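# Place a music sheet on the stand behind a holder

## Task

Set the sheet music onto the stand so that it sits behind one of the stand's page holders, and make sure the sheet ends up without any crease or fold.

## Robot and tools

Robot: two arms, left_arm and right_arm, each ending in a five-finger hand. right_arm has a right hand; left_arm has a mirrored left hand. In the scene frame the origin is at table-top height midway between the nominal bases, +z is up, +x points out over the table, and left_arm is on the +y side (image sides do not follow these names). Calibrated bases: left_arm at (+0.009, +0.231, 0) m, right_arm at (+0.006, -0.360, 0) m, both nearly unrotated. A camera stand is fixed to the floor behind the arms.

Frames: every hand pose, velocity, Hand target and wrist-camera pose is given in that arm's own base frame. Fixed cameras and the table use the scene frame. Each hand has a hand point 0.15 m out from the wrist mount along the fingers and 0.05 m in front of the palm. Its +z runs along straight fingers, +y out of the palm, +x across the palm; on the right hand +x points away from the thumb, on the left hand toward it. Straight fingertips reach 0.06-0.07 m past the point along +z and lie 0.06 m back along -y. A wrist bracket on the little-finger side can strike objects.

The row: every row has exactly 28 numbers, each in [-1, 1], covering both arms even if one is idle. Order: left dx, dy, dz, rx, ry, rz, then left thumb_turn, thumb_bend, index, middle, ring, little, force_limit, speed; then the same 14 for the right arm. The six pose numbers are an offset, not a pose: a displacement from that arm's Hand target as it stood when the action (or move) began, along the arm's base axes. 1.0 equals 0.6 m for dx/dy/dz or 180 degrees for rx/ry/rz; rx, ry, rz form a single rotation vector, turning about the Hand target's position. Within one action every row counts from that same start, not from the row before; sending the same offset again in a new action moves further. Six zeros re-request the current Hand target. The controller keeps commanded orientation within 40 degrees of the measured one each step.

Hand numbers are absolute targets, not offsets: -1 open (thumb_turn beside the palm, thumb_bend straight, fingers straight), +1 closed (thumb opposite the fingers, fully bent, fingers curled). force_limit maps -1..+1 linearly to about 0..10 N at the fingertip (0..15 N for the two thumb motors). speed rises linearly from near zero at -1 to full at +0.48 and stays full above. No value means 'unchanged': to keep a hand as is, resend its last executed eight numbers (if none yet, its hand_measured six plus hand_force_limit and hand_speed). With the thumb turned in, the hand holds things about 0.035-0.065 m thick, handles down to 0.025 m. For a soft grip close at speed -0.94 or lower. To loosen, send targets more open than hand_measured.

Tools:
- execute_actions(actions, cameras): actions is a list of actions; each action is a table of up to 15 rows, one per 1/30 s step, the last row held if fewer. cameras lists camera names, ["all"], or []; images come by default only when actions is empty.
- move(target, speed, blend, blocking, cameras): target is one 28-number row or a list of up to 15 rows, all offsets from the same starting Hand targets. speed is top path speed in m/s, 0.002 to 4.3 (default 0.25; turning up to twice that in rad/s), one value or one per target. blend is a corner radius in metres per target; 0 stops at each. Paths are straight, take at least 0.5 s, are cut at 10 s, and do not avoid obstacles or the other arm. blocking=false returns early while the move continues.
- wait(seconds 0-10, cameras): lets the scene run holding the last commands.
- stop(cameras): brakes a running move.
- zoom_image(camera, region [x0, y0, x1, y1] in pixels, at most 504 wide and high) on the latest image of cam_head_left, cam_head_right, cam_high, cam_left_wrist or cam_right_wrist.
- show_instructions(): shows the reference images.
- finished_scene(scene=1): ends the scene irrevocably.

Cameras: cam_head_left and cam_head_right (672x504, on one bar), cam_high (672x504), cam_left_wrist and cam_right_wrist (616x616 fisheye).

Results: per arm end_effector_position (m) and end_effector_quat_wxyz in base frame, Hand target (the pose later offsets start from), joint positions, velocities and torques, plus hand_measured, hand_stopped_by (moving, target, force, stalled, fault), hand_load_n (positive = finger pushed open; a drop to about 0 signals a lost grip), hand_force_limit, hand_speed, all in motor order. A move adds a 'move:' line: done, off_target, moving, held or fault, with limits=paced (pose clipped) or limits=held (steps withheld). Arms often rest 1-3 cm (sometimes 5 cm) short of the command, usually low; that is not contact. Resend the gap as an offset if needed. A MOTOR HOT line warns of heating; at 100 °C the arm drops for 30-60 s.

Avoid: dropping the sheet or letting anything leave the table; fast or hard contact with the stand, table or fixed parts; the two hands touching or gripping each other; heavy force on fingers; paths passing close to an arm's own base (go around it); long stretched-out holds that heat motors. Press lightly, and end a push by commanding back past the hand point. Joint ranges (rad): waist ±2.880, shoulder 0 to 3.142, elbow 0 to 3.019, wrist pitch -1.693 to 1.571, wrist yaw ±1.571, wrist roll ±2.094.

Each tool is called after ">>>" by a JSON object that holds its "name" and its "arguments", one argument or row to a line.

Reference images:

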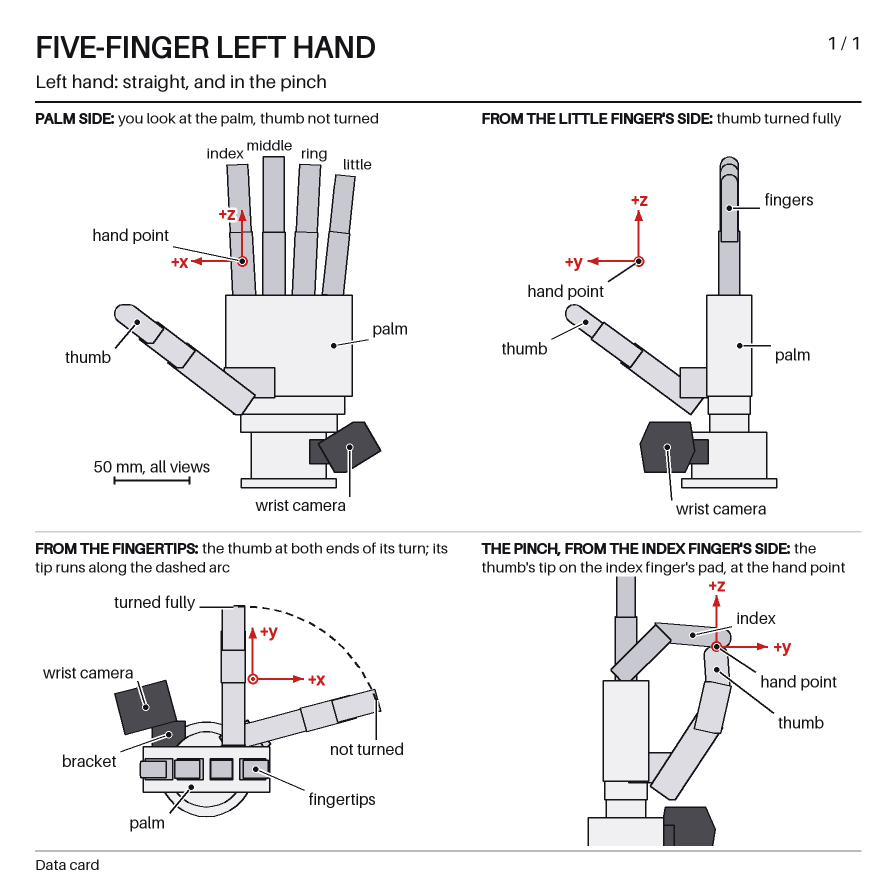

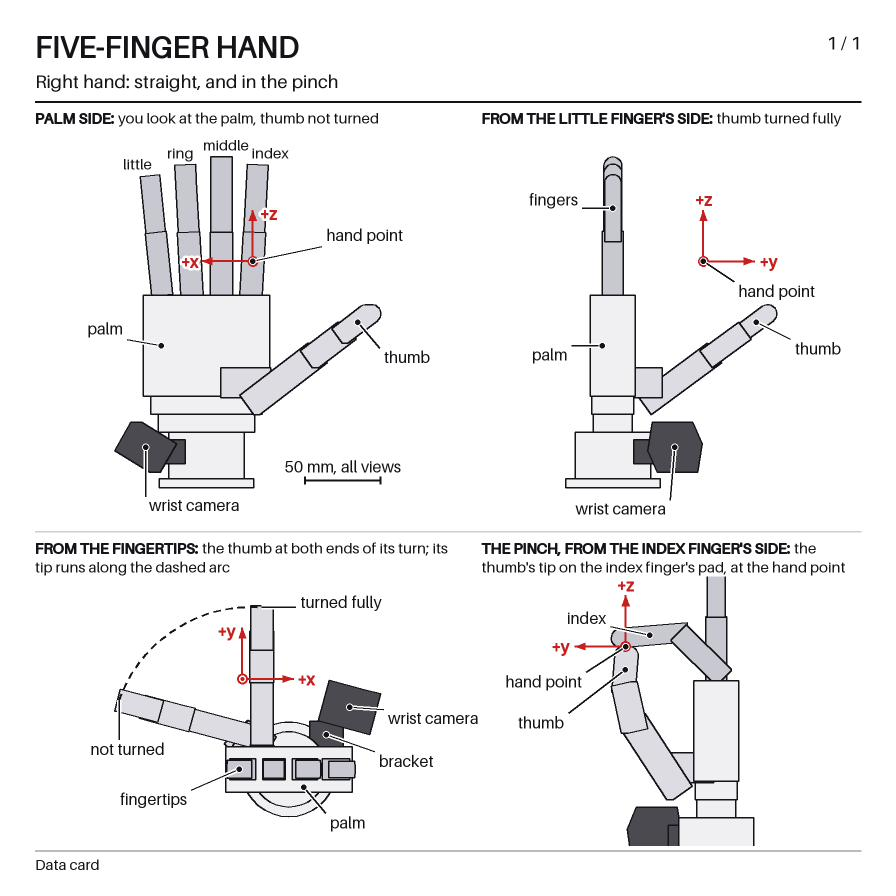

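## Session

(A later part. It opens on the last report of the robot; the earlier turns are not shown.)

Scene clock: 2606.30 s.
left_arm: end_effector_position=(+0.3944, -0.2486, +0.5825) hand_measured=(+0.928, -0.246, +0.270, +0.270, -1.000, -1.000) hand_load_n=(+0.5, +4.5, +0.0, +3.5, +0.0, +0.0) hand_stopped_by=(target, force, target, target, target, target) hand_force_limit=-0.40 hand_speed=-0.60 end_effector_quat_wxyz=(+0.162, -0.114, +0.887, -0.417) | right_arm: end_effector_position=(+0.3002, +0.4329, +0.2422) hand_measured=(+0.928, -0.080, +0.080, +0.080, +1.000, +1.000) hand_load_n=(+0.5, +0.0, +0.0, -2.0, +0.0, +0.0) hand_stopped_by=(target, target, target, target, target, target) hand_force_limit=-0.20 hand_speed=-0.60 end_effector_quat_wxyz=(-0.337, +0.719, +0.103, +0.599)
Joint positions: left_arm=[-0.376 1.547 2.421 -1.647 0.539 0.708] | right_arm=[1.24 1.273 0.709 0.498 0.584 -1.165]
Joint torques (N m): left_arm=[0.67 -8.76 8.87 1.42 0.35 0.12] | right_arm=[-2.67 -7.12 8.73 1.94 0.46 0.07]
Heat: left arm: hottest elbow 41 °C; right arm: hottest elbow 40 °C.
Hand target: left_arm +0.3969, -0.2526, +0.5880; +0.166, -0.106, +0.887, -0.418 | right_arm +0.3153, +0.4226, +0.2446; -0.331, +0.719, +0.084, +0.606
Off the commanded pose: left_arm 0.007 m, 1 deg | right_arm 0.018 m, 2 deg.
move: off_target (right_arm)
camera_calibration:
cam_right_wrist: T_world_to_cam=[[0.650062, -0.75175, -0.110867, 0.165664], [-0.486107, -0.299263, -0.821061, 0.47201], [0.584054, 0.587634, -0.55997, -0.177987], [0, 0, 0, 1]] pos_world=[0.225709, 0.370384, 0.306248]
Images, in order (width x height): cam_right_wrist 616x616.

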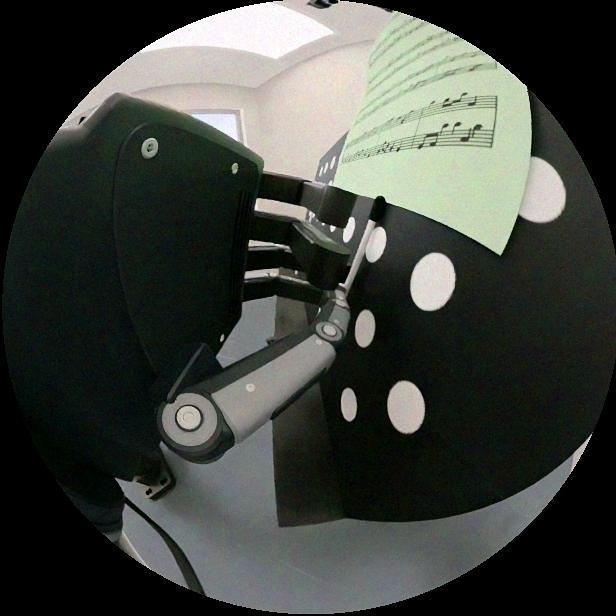

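>>> {"name": "zoom_image", "arguments": {
  "camera": "cam_right_wrist",
  "region": [320, 240, 380, 300]
}}

>>> {"name": "wait", "arguments": {
  "seconds": 0.1,
  "cameras": ["all"]
}}

>>> {"name": "zoom_image", "arguments": {
  "camera": "cam_high",
  "region": [385, 200, 435, 250]
}}

>>> {"name": "zoom_image", "arguments": {
  "camera": "cam_head_right",
  "region": [310, 180, 360, 230]
}}

>>> {"name": "zoom_image", "arguments": {
  "camera": "cam_head_left",
  "region": [320, 180, 370, 230]
}}

>>> {"name": "zoom_image", "arguments": {
  "camera": "cam_left_wrist",
  "region": [150, 150, 460, 460]
}}

Scaled by 8.400 from the camera's 616x616 image, which has a finer 880x880 frame.

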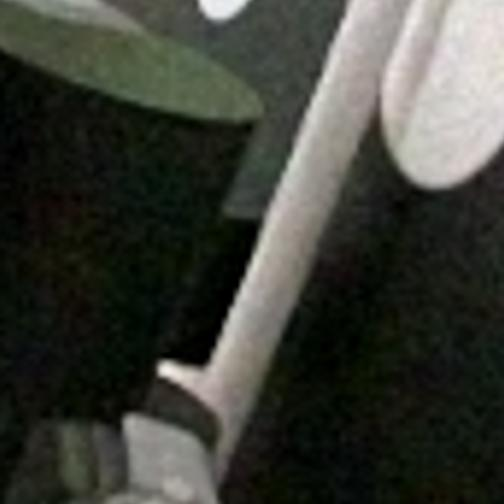

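Scene clock: 2623.50 s.
left_arm: end_effector_position=(+0.3944, -0.2486, +0.5825) hand_measured=(+0.928, -0.246, +0.270, +0.270, -1.000, -1.000) hand_load_n=(+0.5, +4.5, +0.0, +3.0, +0.0, +0.0) hand_stopped_by=(target, force, target, target, target, target) hand_force_limit=-0.40 hand_speed=-0.60 end_effector_quat_wxyz=(+0.162, -0.114, +0.887, -0.417) | right_arm: end_effector_position=(+0.3002, +0.4329, +0.2422) hand_measured=(+0.928, -0.080, +0.080, +0.080, +1.000, +1.000) hand_load_n=(+0.0, +0.0, +0.0, -2.0, +0.0, -0.5) hand_stopped_by=(target, target, target, target, target, target) hand_force_limit=-0.20 hand_speed=-0.60 end_effector_quat_wxyz=(-0.337, +0.719, +0.103, +0.599)
Joint positions: left_arm=[-0.376 1.547 2.421 -1.647 0.539 0.708] | right_arm=[1.24 1.273 0.709 0.498 0.584 -1.165]
Joint torques (N m): left_arm=[0.62 -8.7 8.87 1.44 0.35 0.12] | right_arm=[-2.73 -6.71 8.75 1.99 0.46 0.06]
Heat: left arm: hottest elbow 41 °C; right arm: hottest elbow 40 °C.
Hand target: left_arm +0.3969, -0.2526, +0.5880; +0.166, -0.106, +0.887, -0.418 | right_arm +0.3153, +0.4226, +0.2446; -0.331, +0.719, +0.084, +0.606
Off the commanded pose: left_arm 0.007 m, 1 deg | right_arm 0.018 m, 2 deg.
wait: 0.10 s; at rest from the start
camera_calibration:
cam_left_wrist: T_world_to_cam=[[-0.130726, -0.678386, 0.722983, -0.539275], [-0.975002, 0.220126, 0.0302532, 0.4145], [-0.179671, -0.700955, -0.690204, 0.41484], [0, 0, 0, 1]] pos_world=[0.408176, -0.166295, 0.663671]
cam_right_wrist: T_world_to_cam=[[0.650062, -0.75175, -0.110867, 0.165664], [-0.486107, -0.299263, -0.821061, 0.47201], [0.584054, 0.587634, -0.55997, -0.177987], [0, 0, 0, 1]] pos_world=[0.225709, 0.370384, 0.306248]

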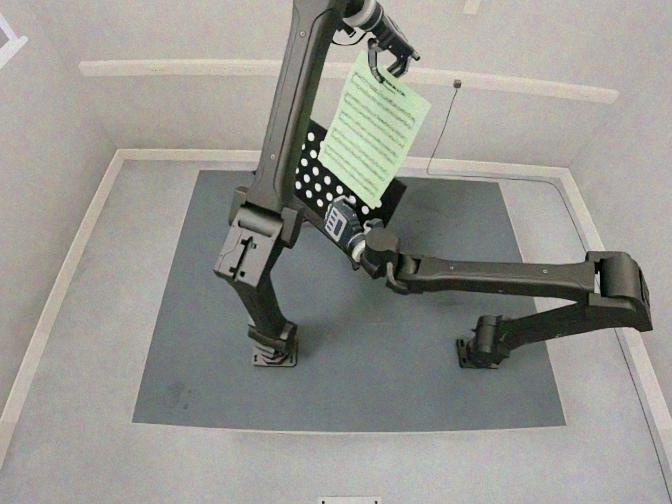

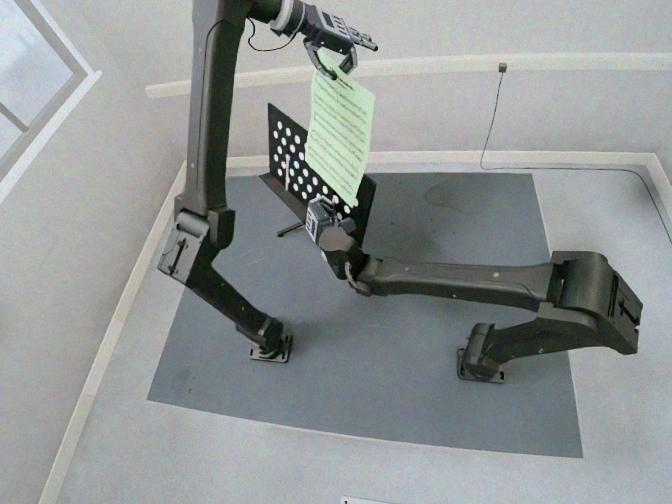

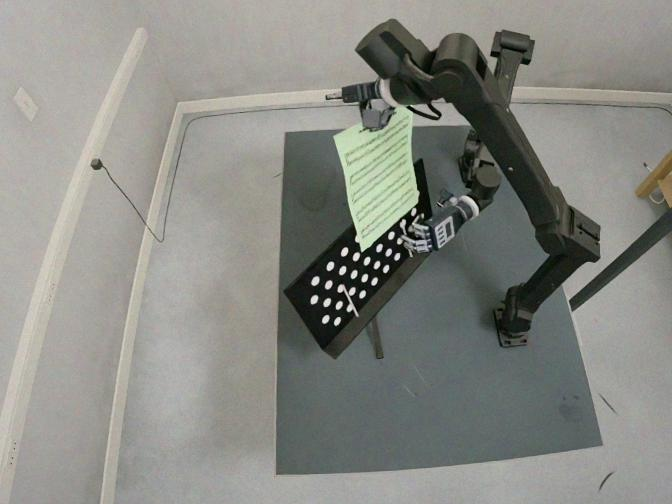

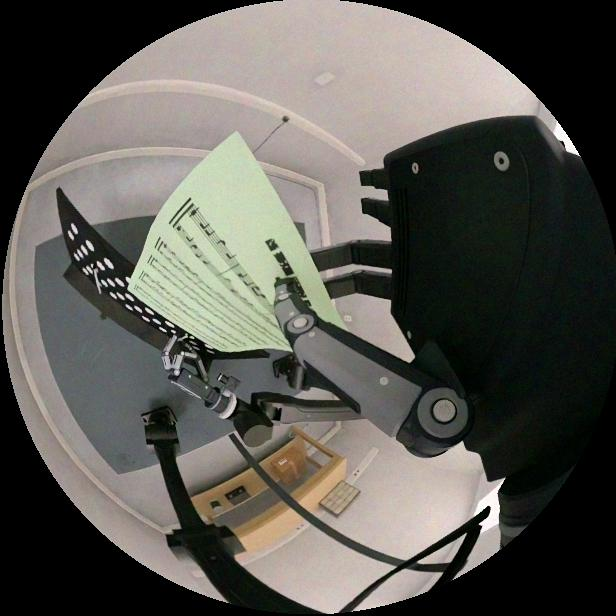

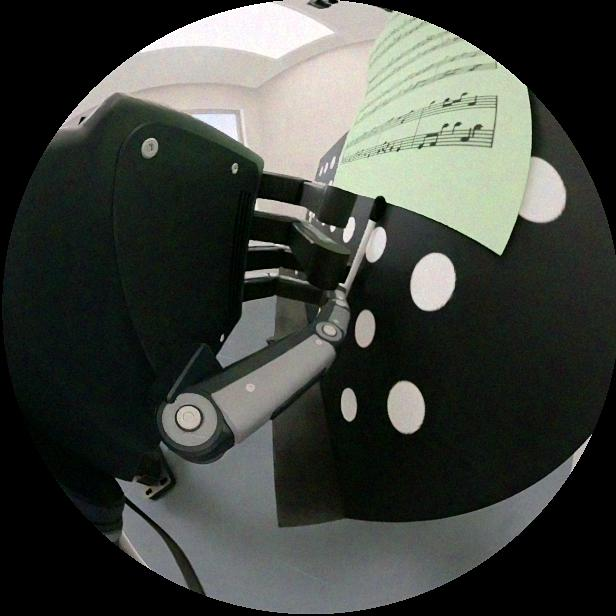

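Scaled by 10.080 from the camera's 672x504 image, which has a finer 960x720 frame.

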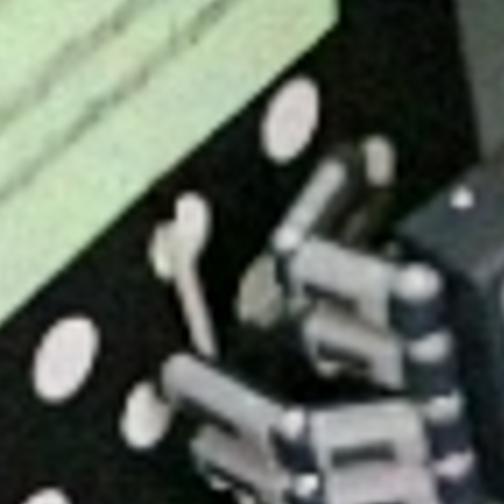

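Scaled by 10.080 from the camera's 672x504 image, which has a finer 960x720 frame.

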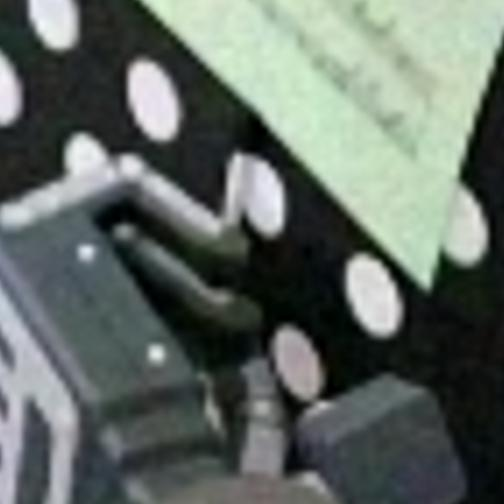

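Scaled by 10.080 from the camera's 672x504 image, which has a finer 960x720 frame.

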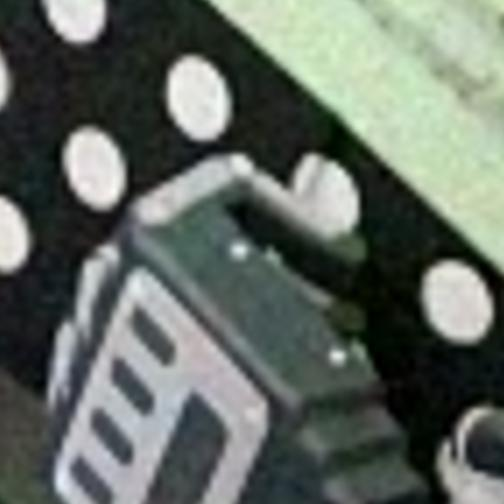

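Scaled by 1.626 from the camera's 616x616 image, which has a finer 880x880 frame.

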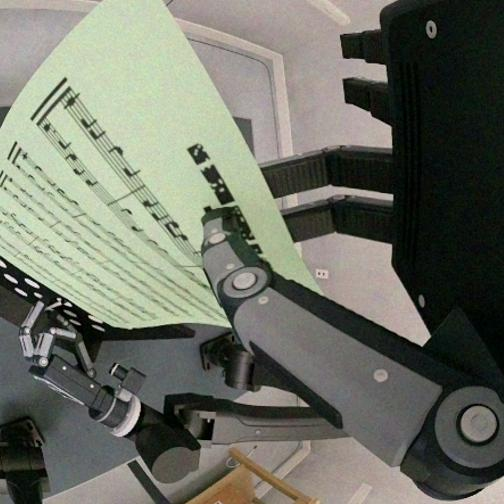

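>>> {"name": "move", "arguments": {
  "target": [0,0,0,0,0,0,0.928,-0.1,0.27,0.27,-1,-1,-0.4,-0.6,0,0,0,0,0,0,0.928,-0.08,0.35,0.35,1,1,-0.5,-0.8],
  "speed": 0.04,
  "cameras": ["cam_right_wrist","cam_high"]
}}

>>> {"name": "zoom_image", "arguments": {
  "camera": "cam_right_wrist",
  "region": [320, 240, 380, 300]
}}

>>> {"name": "zoom_image", "arguments": {
  "camera": "cam_high",
  "region": [385, 200, 435, 250]
}}

Scene clock: 2698.53 s.
left_arm: end_effector_position=(+0.3944, -0.2486, +0.5825) hand_measured=(+0.928, -0.246, +0.270, +0.270, -1.000, -1.000) hand_load_n=(+0.5, +4.5, +0.0, +3.5, +0.0, +0.0) hand_stopped_by=(target, force, target, target, target, target) hand_force_limit=-0.40 hand_speed=-0.60 end_effector_quat_wxyz=(+0.162, -0.114, +0.887, -0.417) | right_arm: end_effector_position=(+0.3008, +0.4335, +0.2421) hand_measured=(+0.928, -0.080, +0.244, +0.114, +1.000, +1.000) hand_load_n=(+0.0, +1.0, +5.5, +0.5, +0.0, +0.0) hand_stopped_by=(target, target, force, force, target, target) hand_force_limit=-0.50 hand_speed=-0.80 end_effector_quat_wxyz=(-0.339, +0.719, +0.105, +0.598)
Joint positions: left_arm=[-0.376 1.547 2.421 -1.647 0.539 0.708] | right_arm=[1.237 1.273 0.709 0.498 0.576 -1.164]
Joint torques (N m): left_arm=[0.62 -8.7 8.87 1.4 0.35 0.12] | right_arm=[-2.55 -7 8.72 1.95 0.75 0.06]
Heat: left arm: hottest elbow 41 °C; right arm: hottest elbow 39 °C.
Hand target: left_arm +0.3969, -0.2526, +0.5880; +0.166, -0.106, +0.887, -0.418 | right_arm +0.3154, +0.4226, +0.2446; -0.331, +0.719, +0.084, +0.606
Off the commanded pose: left_arm 0.007 m, 1 deg | right_arm 0.018 m, 3 deg.
move: off_target (right_arm)
camera_calibration:
cam_right_wrist: T_world_to_cam=[[0.65393, -0.748208, -0.112073, 0.163255], [-0.485321, -0.301221, -0.820811, 0.472914], [0.580378, 0.591144, -0.560098, -0.179113], [0, 0, 0, 1]] pos_world=[0.226711, 0.370482, 0.306148]
Images, in order (width x height): cam_high 672x504, cam_right_wrist 616x616.

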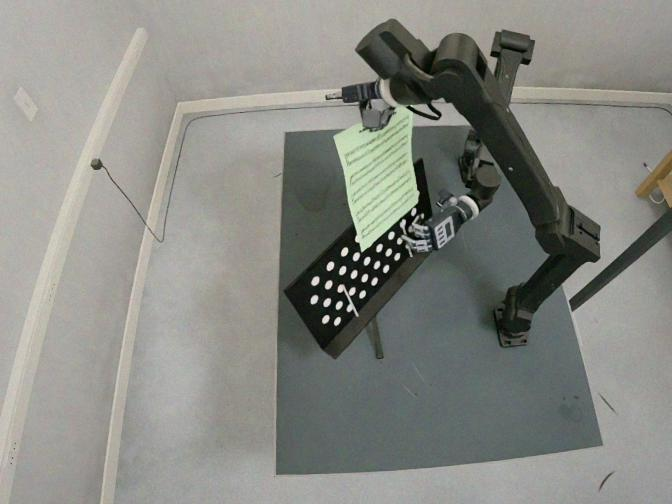

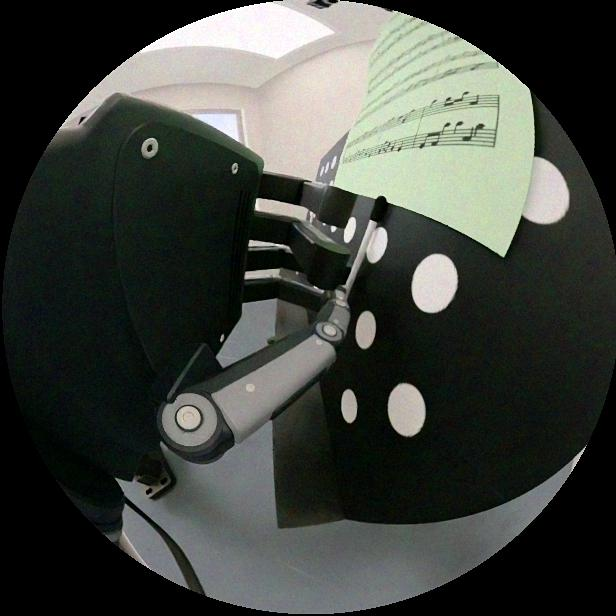

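Scaled by 8.400 from the camera's 616x616 image, which has a finer 880x880 frame.

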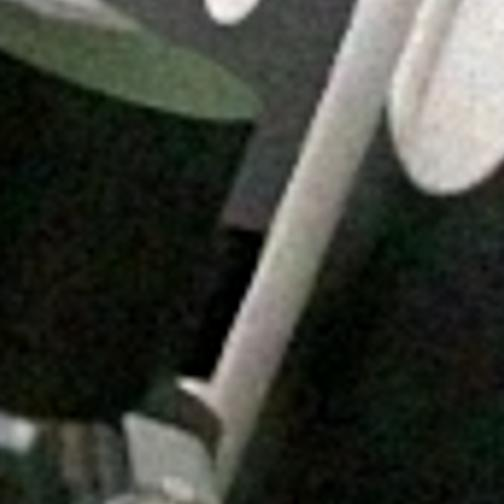

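Scaled by 10.080 from the camera's 672x504 image, which has a finer 960x720 frame.

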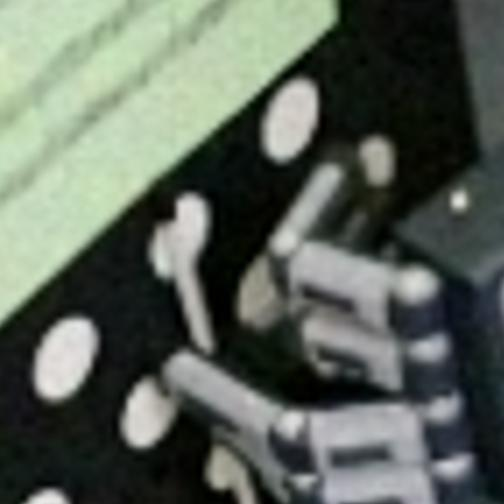

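>>> {"name": "move", "arguments": {
  "target": [
    [0,0,0,0,0,0,0.928,-0.1,0.27,0.27,-1,-1,-0.4,-0.6,-0.008,0.0073,0.0043,0,0,0,0.928,-0.08,0.08,-1,1,1,-0.2,-0.4]
  ],
  "speed": 0.04,
  "cameras": ["cam_right_wrist","cam_high","cam_head_right"]
}}

>>> {"name": "zoom_image", "arguments": {
  "camera": "cam_right_wrist",
  "region": [300, 200, 420, 320]
}}

>>> {"name": "zoom_image", "arguments": {
  "camera": "cam_high",
  "region": [385, 200, 435, 250]
}}

Scene clock: 2728.07 s.
left_arm: end_effector_position=(+0.3944, -0.2486, +0.5825) hand_measured=(+0.928, -0.246, +0.270, +0.270, -1.000, -1.000) hand_load_n=(+0.5, +4.5, +0.0, +3.0, +0.0, -0.5) hand_stopped_by=(target, force, target, target, target, target) hand_force_limit=-0.40 hand_speed=-0.60 end_effector_quat_wxyz=(+0.162, -0.114, +0.887, -0.417) | right_arm: end_effector_position=(+0.3043, +0.4292, +0.2419) hand_measured=(+0.928, -0.080, +0.080, -1.000, +1.000, +1.000) hand_load_n=(+0.0, -1.0, +0.0, +0.0, +0.0, +0.0) hand_stopped_by=(target, target, target, target, target, target) hand_force_limit=-0.20 hand_speed=-0.40 end_effector_quat_wxyz=(-0.335, +0.720, +0.095, +0.601)
Joint positions: left_arm=[-0.376 1.547 2.421 -1.647 0.539 0.708] | right_arm=[1.232 1.273 0.709 0.498 0.592 -1.156]
Joint torques (N m): left_arm=[0.67 -8.82 8.88 1.43 0.36 0.12] | right_arm=[-0.79 -6.53 9.59 1.62 0.72 0.01]
Heat: left arm: hottest elbow 41 °C; right arm: hottest elbow 39 °C.
Hand target: left_arm +0.3969, -0.2526, +0.5880; +0.166, -0.106, +0.887, -0.418 | right_arm +0.3105, +0.4270, +0.2471; -0.331, +0.719, +0.084, +0.606
Off the commanded pose: left_arm 0.007 m, 1 deg | right_arm 0.008 m, 1 deg.
move: done
camera_calibration:
cam_right_wrist: T_world_to_cam=[[0.636783, -0.761851, -0.118708, 0.170396], [-0.494766, -0.285661, -0.820734, 0.469351], [0.591367, 0.581362, -0.558842, -0.17821], [0, 0, 0, 1]] pos_world=[0.229102, 0.367496, 0.305848]
Images, in order (width x height): cam_head_right 672x504, cam_high 672x504, cam_right_wrist 616x616.

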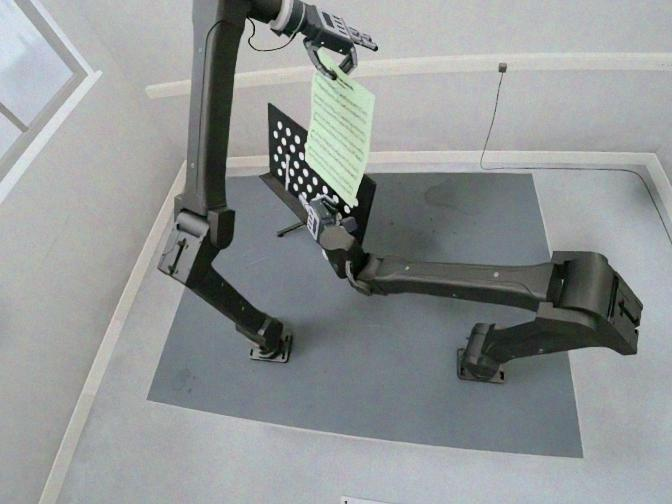

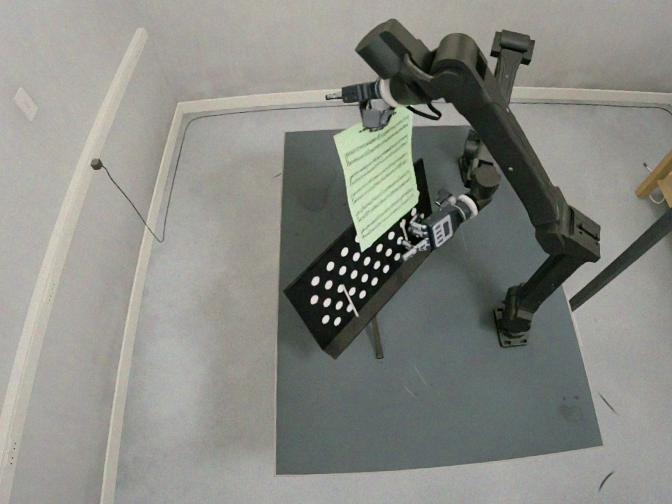

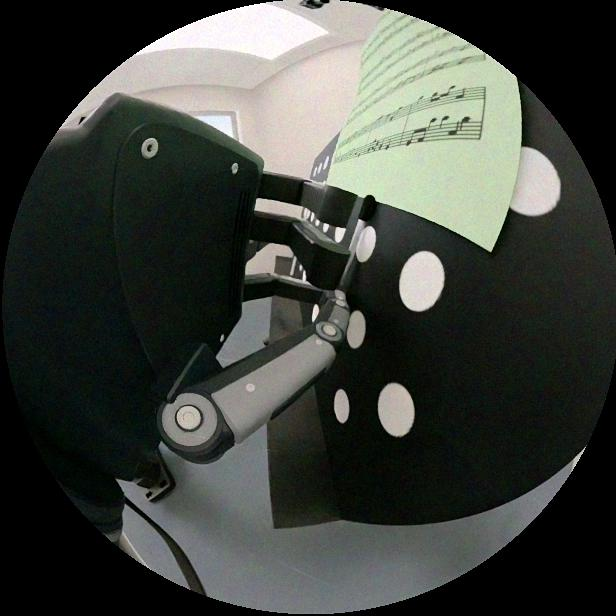

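Scaled by 4.200 from the camera's 616x616 image, which has a finer 880x880 frame.

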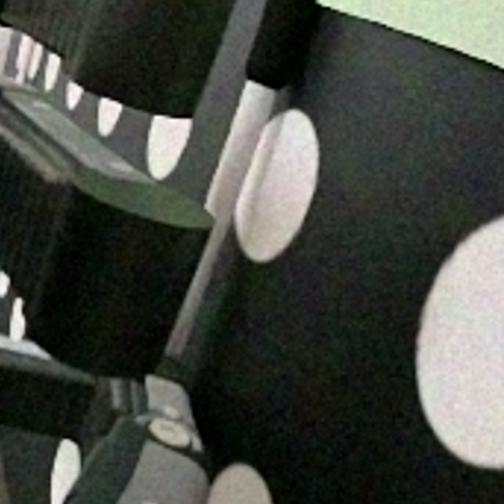

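Scaled by 10.080 from the camera's 672x504 image, which has a finer 960x720 frame.

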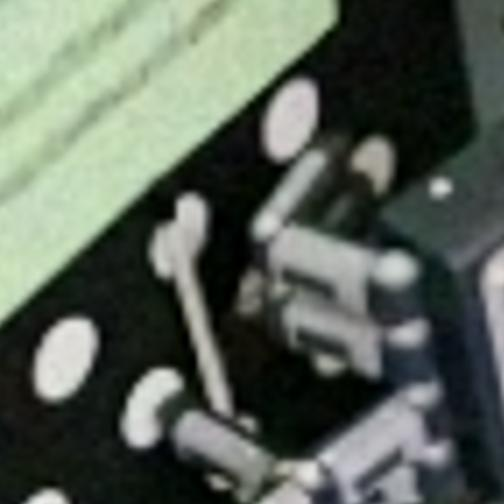

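>>> {"name": "move", "arguments": {
  "target": [
    [0,0,0,0,0,0,0.928,-0.1,0.27,0.27,-1,-1,-0.4,-0.6,0,0,0,0,0,0,0.928,-0.08,0.351,-1,1,1,-0.4,-0.8]
  ],
  "speed": 0.04,
  "cameras": ["cam_right_wrist","cam_high","cam_head_right"]
}}

>>> {"name": "zoom_image", "arguments": {
  "camera": "cam_right_wrist",
  "region": [300, 200, 420, 320]
}}

>>> {"name": "zoom_image", "arguments": {
  "camera": "cam_high",
  "region": [385, 200, 435, 250]
}}

Scene clock: 2744.37 s.
left_arm: end_effector_position=(+0.3944, -0.2486, +0.5825) hand_measured=(+0.928, -0.246, +0.270, +0.270, -1.000, -1.000) hand_load_n=(+0.5, +4.5, +0.0, +3.5, +0.0, +0.0) hand_stopped_by=(target, force, target, target, target, target) hand_force_limit=-0.40 hand_speed=-0.60 end_effector_quat_wxyz=(+0.162, -0.114, +0.887, -0.417) | right_arm: end_effector_position=(+0.3043, +0.4294, +0.2419) hand_measured=(+0.928, -0.080, +0.188, -1.000, +1.000, +1.000) hand_load_n=(+0.0, +1.0, +3.0, +0.0, +0.0, +0.0) hand_stopped_by=(target, target, force, target, target, target) hand_force_limit=-0.40 hand_speed=-0.80 end_effector_quat_wxyz=(-0.335, +0.720, +0.094, +0.600)
Joint positions: left_arm=[-0.376 1.547 2.421 -1.647 0.539 0.708] | right_arm=[1.232 1.273 0.709 0.498 0.591 -1.155]
Joint torques (N m): left_arm=[0.67 -8.76 8.88 1.4 0.35 0.12] | right_arm=[-1.03 -6.71 9.55 1.58 0.74 -0.02]
Heat: left arm: hottest elbow 41 °C; right arm: hottest elbow 39 °C.
Hand target: left_arm +0.3969, -0.2526, +0.5880; +0.166, -0.106, +0.887, -0.418 | right_arm +0.3106, +0.4270, +0.2472; -0.330, +0.719, +0.084, +0.606
Off the commanded pose: left_arm 0.007 m, 1 deg | right_arm 0.008 m, 1 deg.
move: done
camera_calibration:
cam_right_wrist: T_world_to_cam=[[0.636937, -0.761484, -0.120221, 0.170677], [-0.495444, -0.284855, -0.820605, 0.469089], [0.590633, 0.582236, -0.558707, -0.17846], [0, 0, 0, 1]] pos_world=[0.229101, 0.367496, 0.305749]
Images, in order (width x height): cam_head_right 672x504, cam_high 672x504, cam_right_wrist 616x616.

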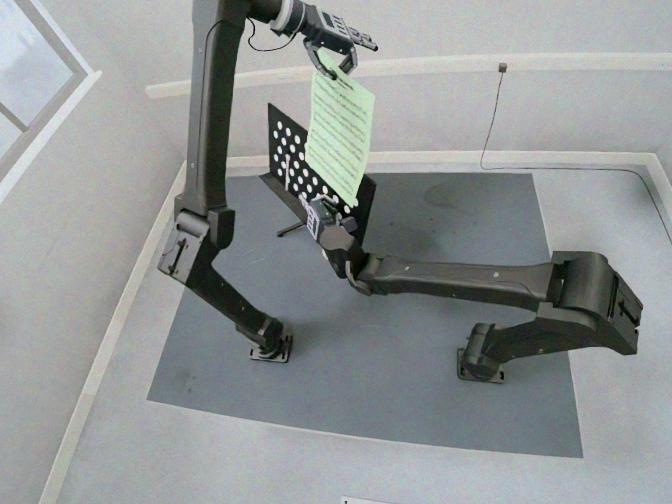

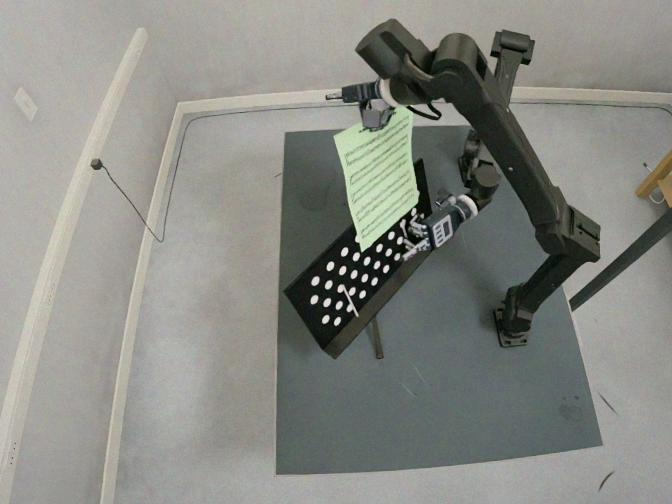

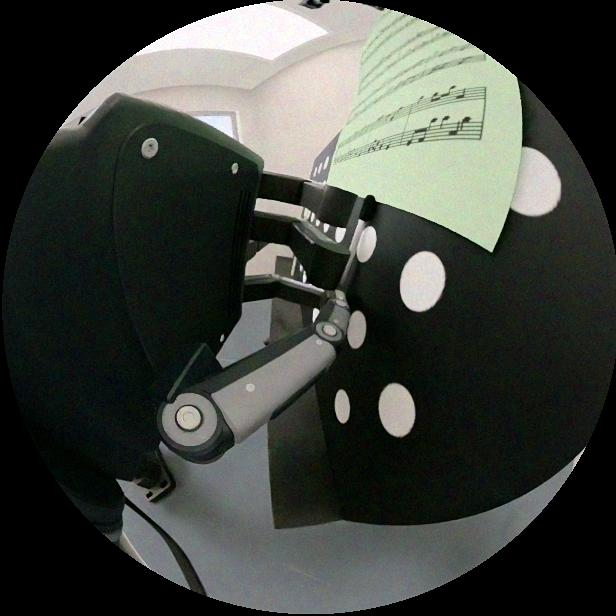

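Scaled by 4.200 from the camera's 616x616 image, which has a finer 880x880 frame.

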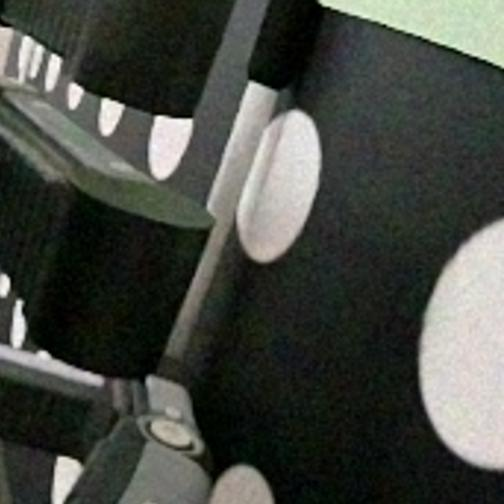

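Scaled by 10.080 from the camera's 672x504 image, which has a finer 960x720 frame.

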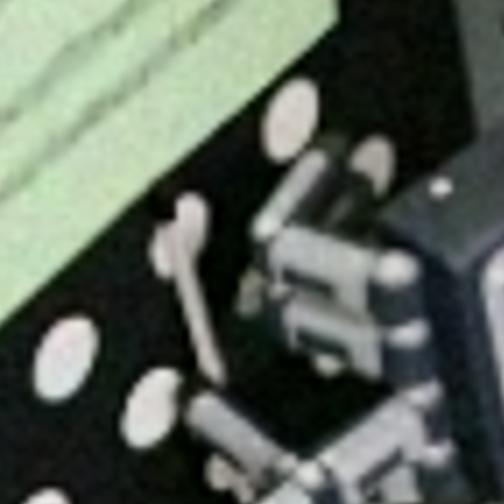

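>>> {"name": "move", "arguments": {
  "target": [
    [0,0,0,0,0,0,0.928,-0.1,0.27,0.27,-1,-1,-0.4,-0.6,0,0,0,0,0,0,0.928,-0.08,0.36,-1,1,1,-0.1,-0.8],
    [0,0,0,0,0,0,0.928,-0.1,0.27,0.27,-1,-1,-0.4,-0.6,-0.0171,0.0157,0.0093,0,0,0,0.928,-0.08,0.36,-1,1,1,-0.1,-0.8]
  ],
  "speed": 0.03,
  "cameras": ["cam_right_wrist","cam_high","cam_head_right"]
}}

>>> {"name": "zoom_image", "arguments": {
  "camera": "cam_right_wrist",
  "region": [300, 160, 420, 320]
}}

>>> {"name": "zoom_image", "arguments": {
  "camera": "cam_high",
  "region": [385, 200, 435, 250]
}}

Scene clock: 2759.23 s.
left_arm: end_effector_position=(+0.3944, -0.2486, +0.5825) hand_measured=(+0.928, -0.246, +0.270, +0.270, -1.000, -1.000) hand_load_n=(+1.0, +4.5, +0.0, +3.0, +0.0, +0.0) hand_stopped_by=(target, force, target, target, target, target) hand_force_limit=-0.40 hand_speed=-0.60 end_effector_quat_wxyz=(+0.162, -0.114, +0.887, -0.417) | right_arm: end_effector_position=(+0.3026, +0.4287, +0.2423) hand_measured=(+0.928, -0.080, +0.202, -1.000, +1.000, +1.000) hand_load_n=(+0.0, +1.0, +9.0, +0.0, +0.0, +0.0) hand_stopped_by=(target, target, force, target, target, target) hand_force_limit=-0.10 hand_speed=-0.80 end_effector_quat_wxyz=(-0.329, +0.720, +0.088, +0.604)
Joint positions: left_arm=[-0.376 1.547 2.421 -1.647 0.539 0.708] | right_arm=[1.242 1.277 0.713 0.498 0.621 -1.154]
Joint torques (N m): left_arm=[0.67 -8.76 8.87 1.42 0.36 0.13] | right_arm=[0.67 -6.71 10.99 0.81 0.86 0]
Heat: left arm: hottest elbow 41 °C; right arm: hottest elbow 40 °C.
Hand target: left_arm +0.3969, -0.2526, +0.5880; +0.166, -0.106, +0.887, -0.418 | right_arm +0.3003, +0.4364, +0.2528; -0.331, +0.719, +0.084, +0.606
Off the commanded pose: left_arm 0.007 m, 1 deg | right_arm 0.013 m, 1 deg.
move: off_target (right_arm)
camera_calibration:
cam_right_wrist: T_world_to_cam=[[0.622502, -0.77347, -0.119309, 0.180592], [-0.499593, -0.275391, -0.82132, 0.46588], [0.60241, 0.57088, -0.557852, -0.175736], [0, 0, 0, 1]] pos_world=[0.226196, 0.368306, 0.306148]
Images, in order (width x height): cam_head_right 672x504, cam_high 672x504, cam_right_wrist 616x616.

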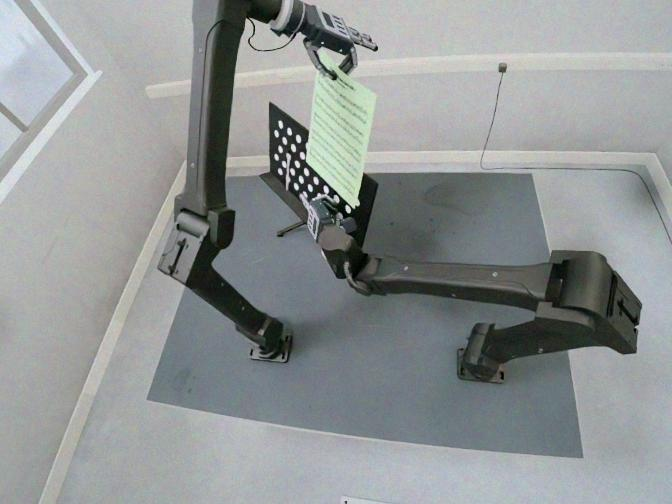

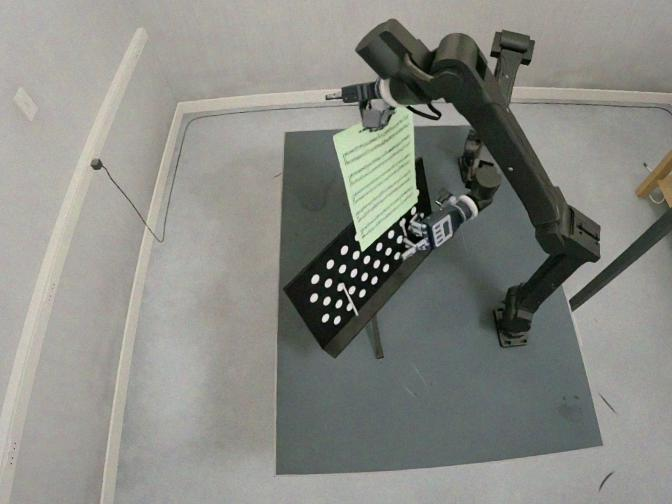

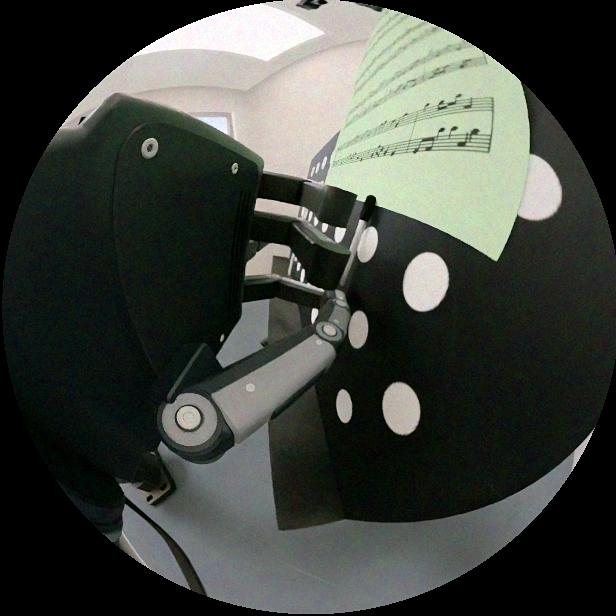

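Scaled by 3.150 from the camera's 616x616 image, which has a finer 880x880 frame.

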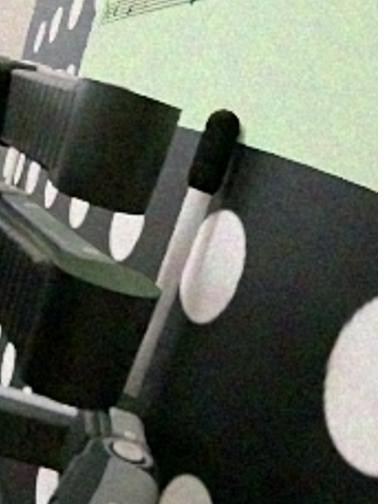

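Scaled by 10.080 from the camera's 672x504 image, which has a finer 960x720 frame.

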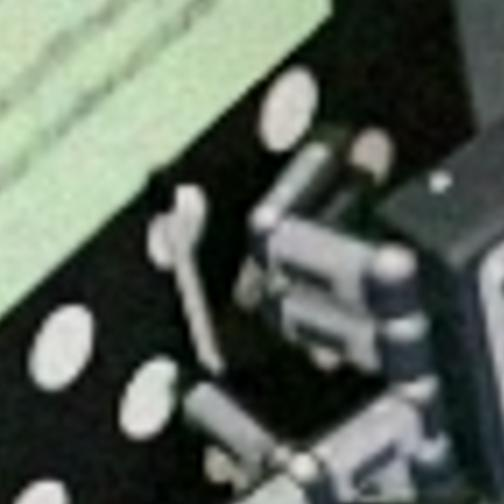

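>>> {"name": "zoom_image", "arguments": {
  "camera": "cam_right_wrist",
  "region": [345, 185, 395, 235]
}}

>>> {"name": "zoom_image", "arguments": {
  "camera": "cam_head_right",
  "region": [310, 180, 360, 230]
}}

Scaled by 10.080 from the camera's 616x616 image, which has a finer 880x880 frame.

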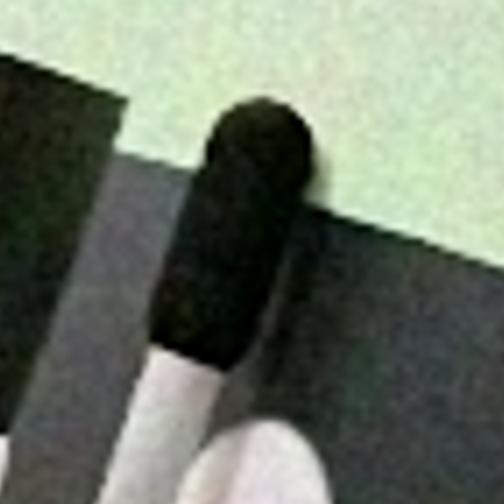

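Scaled by 10.080 from the camera's 672x504 image, which has a finer 960x720 frame.

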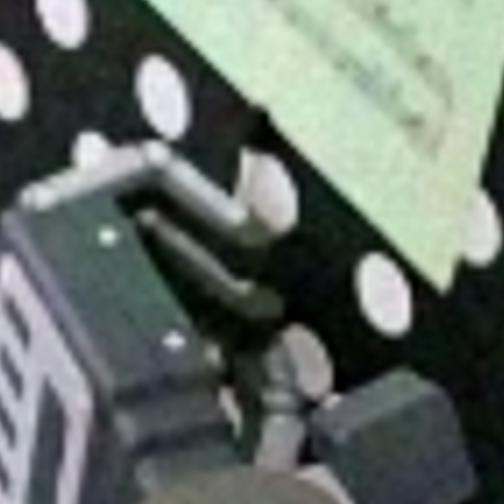

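>>> {"name": "move", "arguments": {
  "target": [
    [0,0,-0.0167,0,0,0,0.928,-0.1,0.27,0.27,-1,-1,-0.4,-0.6,0,0,0,0,0,0,0.928,-0.08,0.36,-1,1,1,-0.1,-0.8]
  ],
  "speed": 0.03,
  "cameras": ["cam_right_wrist","cam_high","cam_head_right"]
}}

>>> {"name": "zoom_image", "arguments": {
  "camera": "cam_right_wrist",
  "region": [330, 170, 410, 250]
}}

>>> {"name": "zoom_image", "arguments": {
  "camera": "cam_high",
  "region": [385, 200, 435, 250]
}}

>>> {"name": "zoom_image", "arguments": {
  "camera": "cam_head_right",
  "region": [310, 180, 360, 230]
}}

Scene clock: 2789.07 s.
left_arm: end_effector_position=(+0.3993, -0.2506, +0.5725) hand_measured=(+0.928, -0.246, +0.270, +0.270, -1.000, -1.000) hand_load_n=(+1.0, +4.5, +0.0, +3.5, +0.0, +0.0) hand_stopped_by=(target, force, target, target, target, target) hand_force_limit=-0.40 hand_speed=-0.60 end_effector_quat_wxyz=(+0.156, -0.117, +0.890, -0.413) | right_arm: end_effector_position=(+0.3026, +0.4287, +0.2423) hand_measured=(+0.928, -0.080, +0.202, -1.000, +1.000, +1.000) hand_load_n=(+0.0, +1.0, +9.0, +0.0, +0.0, +0.0) hand_stopped_by=(target, target, force, target, target, target) hand_force_limit=-0.10 hand_speed=-0.80 end_effector_quat_wxyz=(-0.329, +0.721, +0.087, +0.604)
Joint positions: left_arm=[-0.376 1.547 2.389 -1.633 0.539 0.708] | right_arm=[1.242 1.277 0.713 0.498 0.621 -1.154]
Joint torques (N m): left_arm=[0.62 -12.1 5.46 2.76 0.35 0.13] | right_arm=[0.79 -6.59 11 0.81 0.86 0]
Heat: left arm: hottest elbow 41 °C; right arm: hottest elbow 42 °C.
Hand target: left_arm +0.3969, -0.2526, +0.5779; +0.166, -0.106, +0.887, -0.418 | right_arm +0.3004, +0.4364, +0.2528; -0.331, +0.719, +0.084, +0.606
Off the commanded pose: left_arm 0.006 m, 2 deg | right_arm 0.013 m, 1 deg.
move: off_target (right_arm)
camera_calibration:
cam_right_wrist: T_world_to_cam=[[0.622179, -0.773733, -0.119291, 0.180757], [-0.499718, -0.275211, -0.821304, 0.465837], [0.60264, 0.57061, -0.557879, -0.17568], [0, 0, 0, 1]] pos_world=[0.226196, 0.368306, 0.306148]
Images, in order (width x height): cam_head_right 672x504, cam_high 672x504, cam_right_wrist 616x616.

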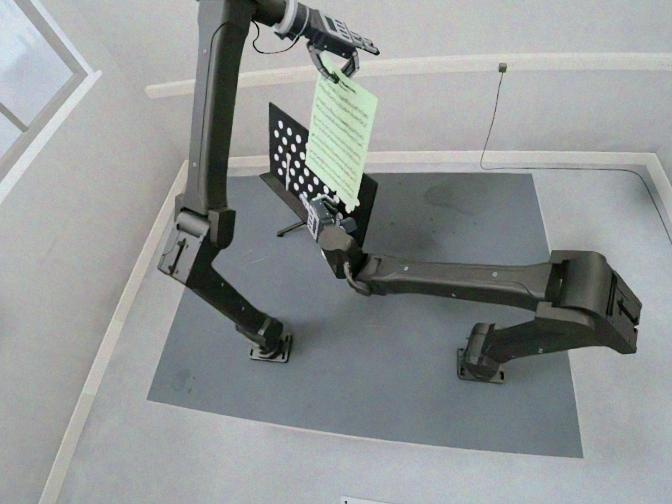

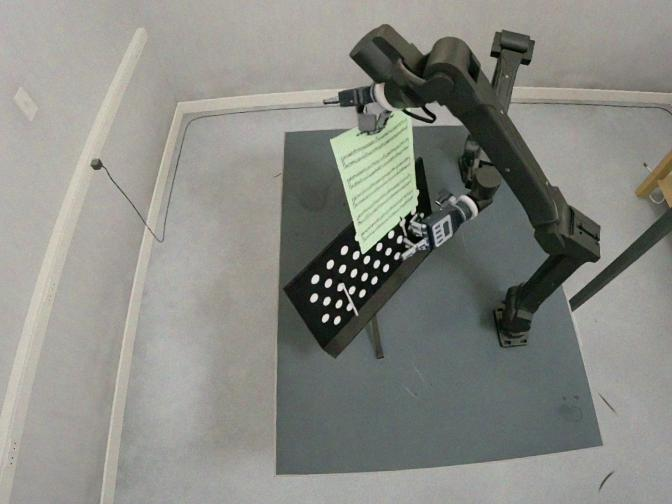

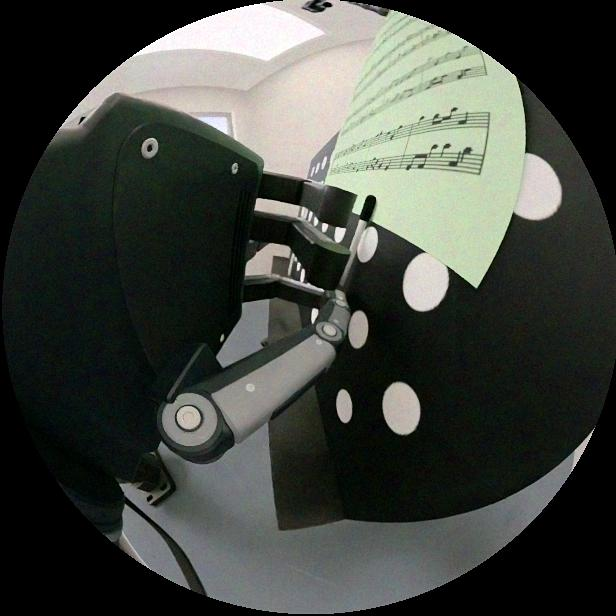

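Scaled by 6.300 from the camera's 616x616 image, which has a finer 880x880 frame.

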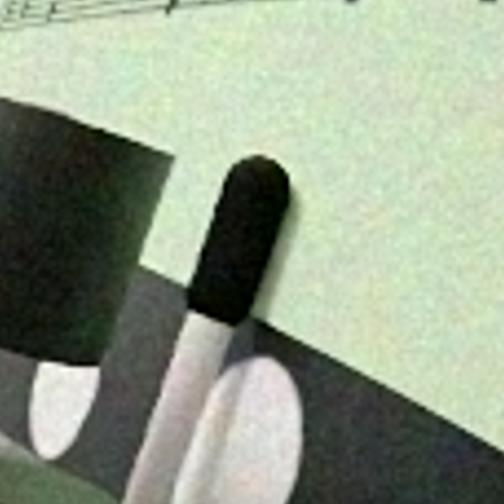

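Scaled by 10.080 from the camera's 672x504 image, which has a finer 960x720 frame.

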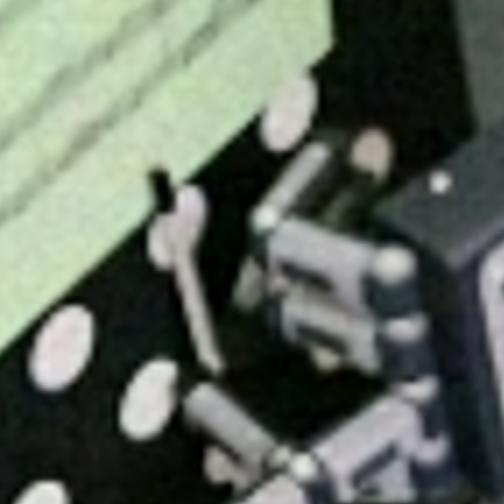

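Scaled by 10.080 from the camera's 672x504 image, which has a finer 960x720 frame.

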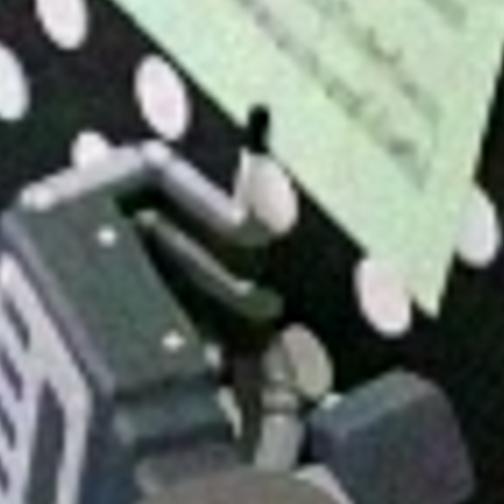

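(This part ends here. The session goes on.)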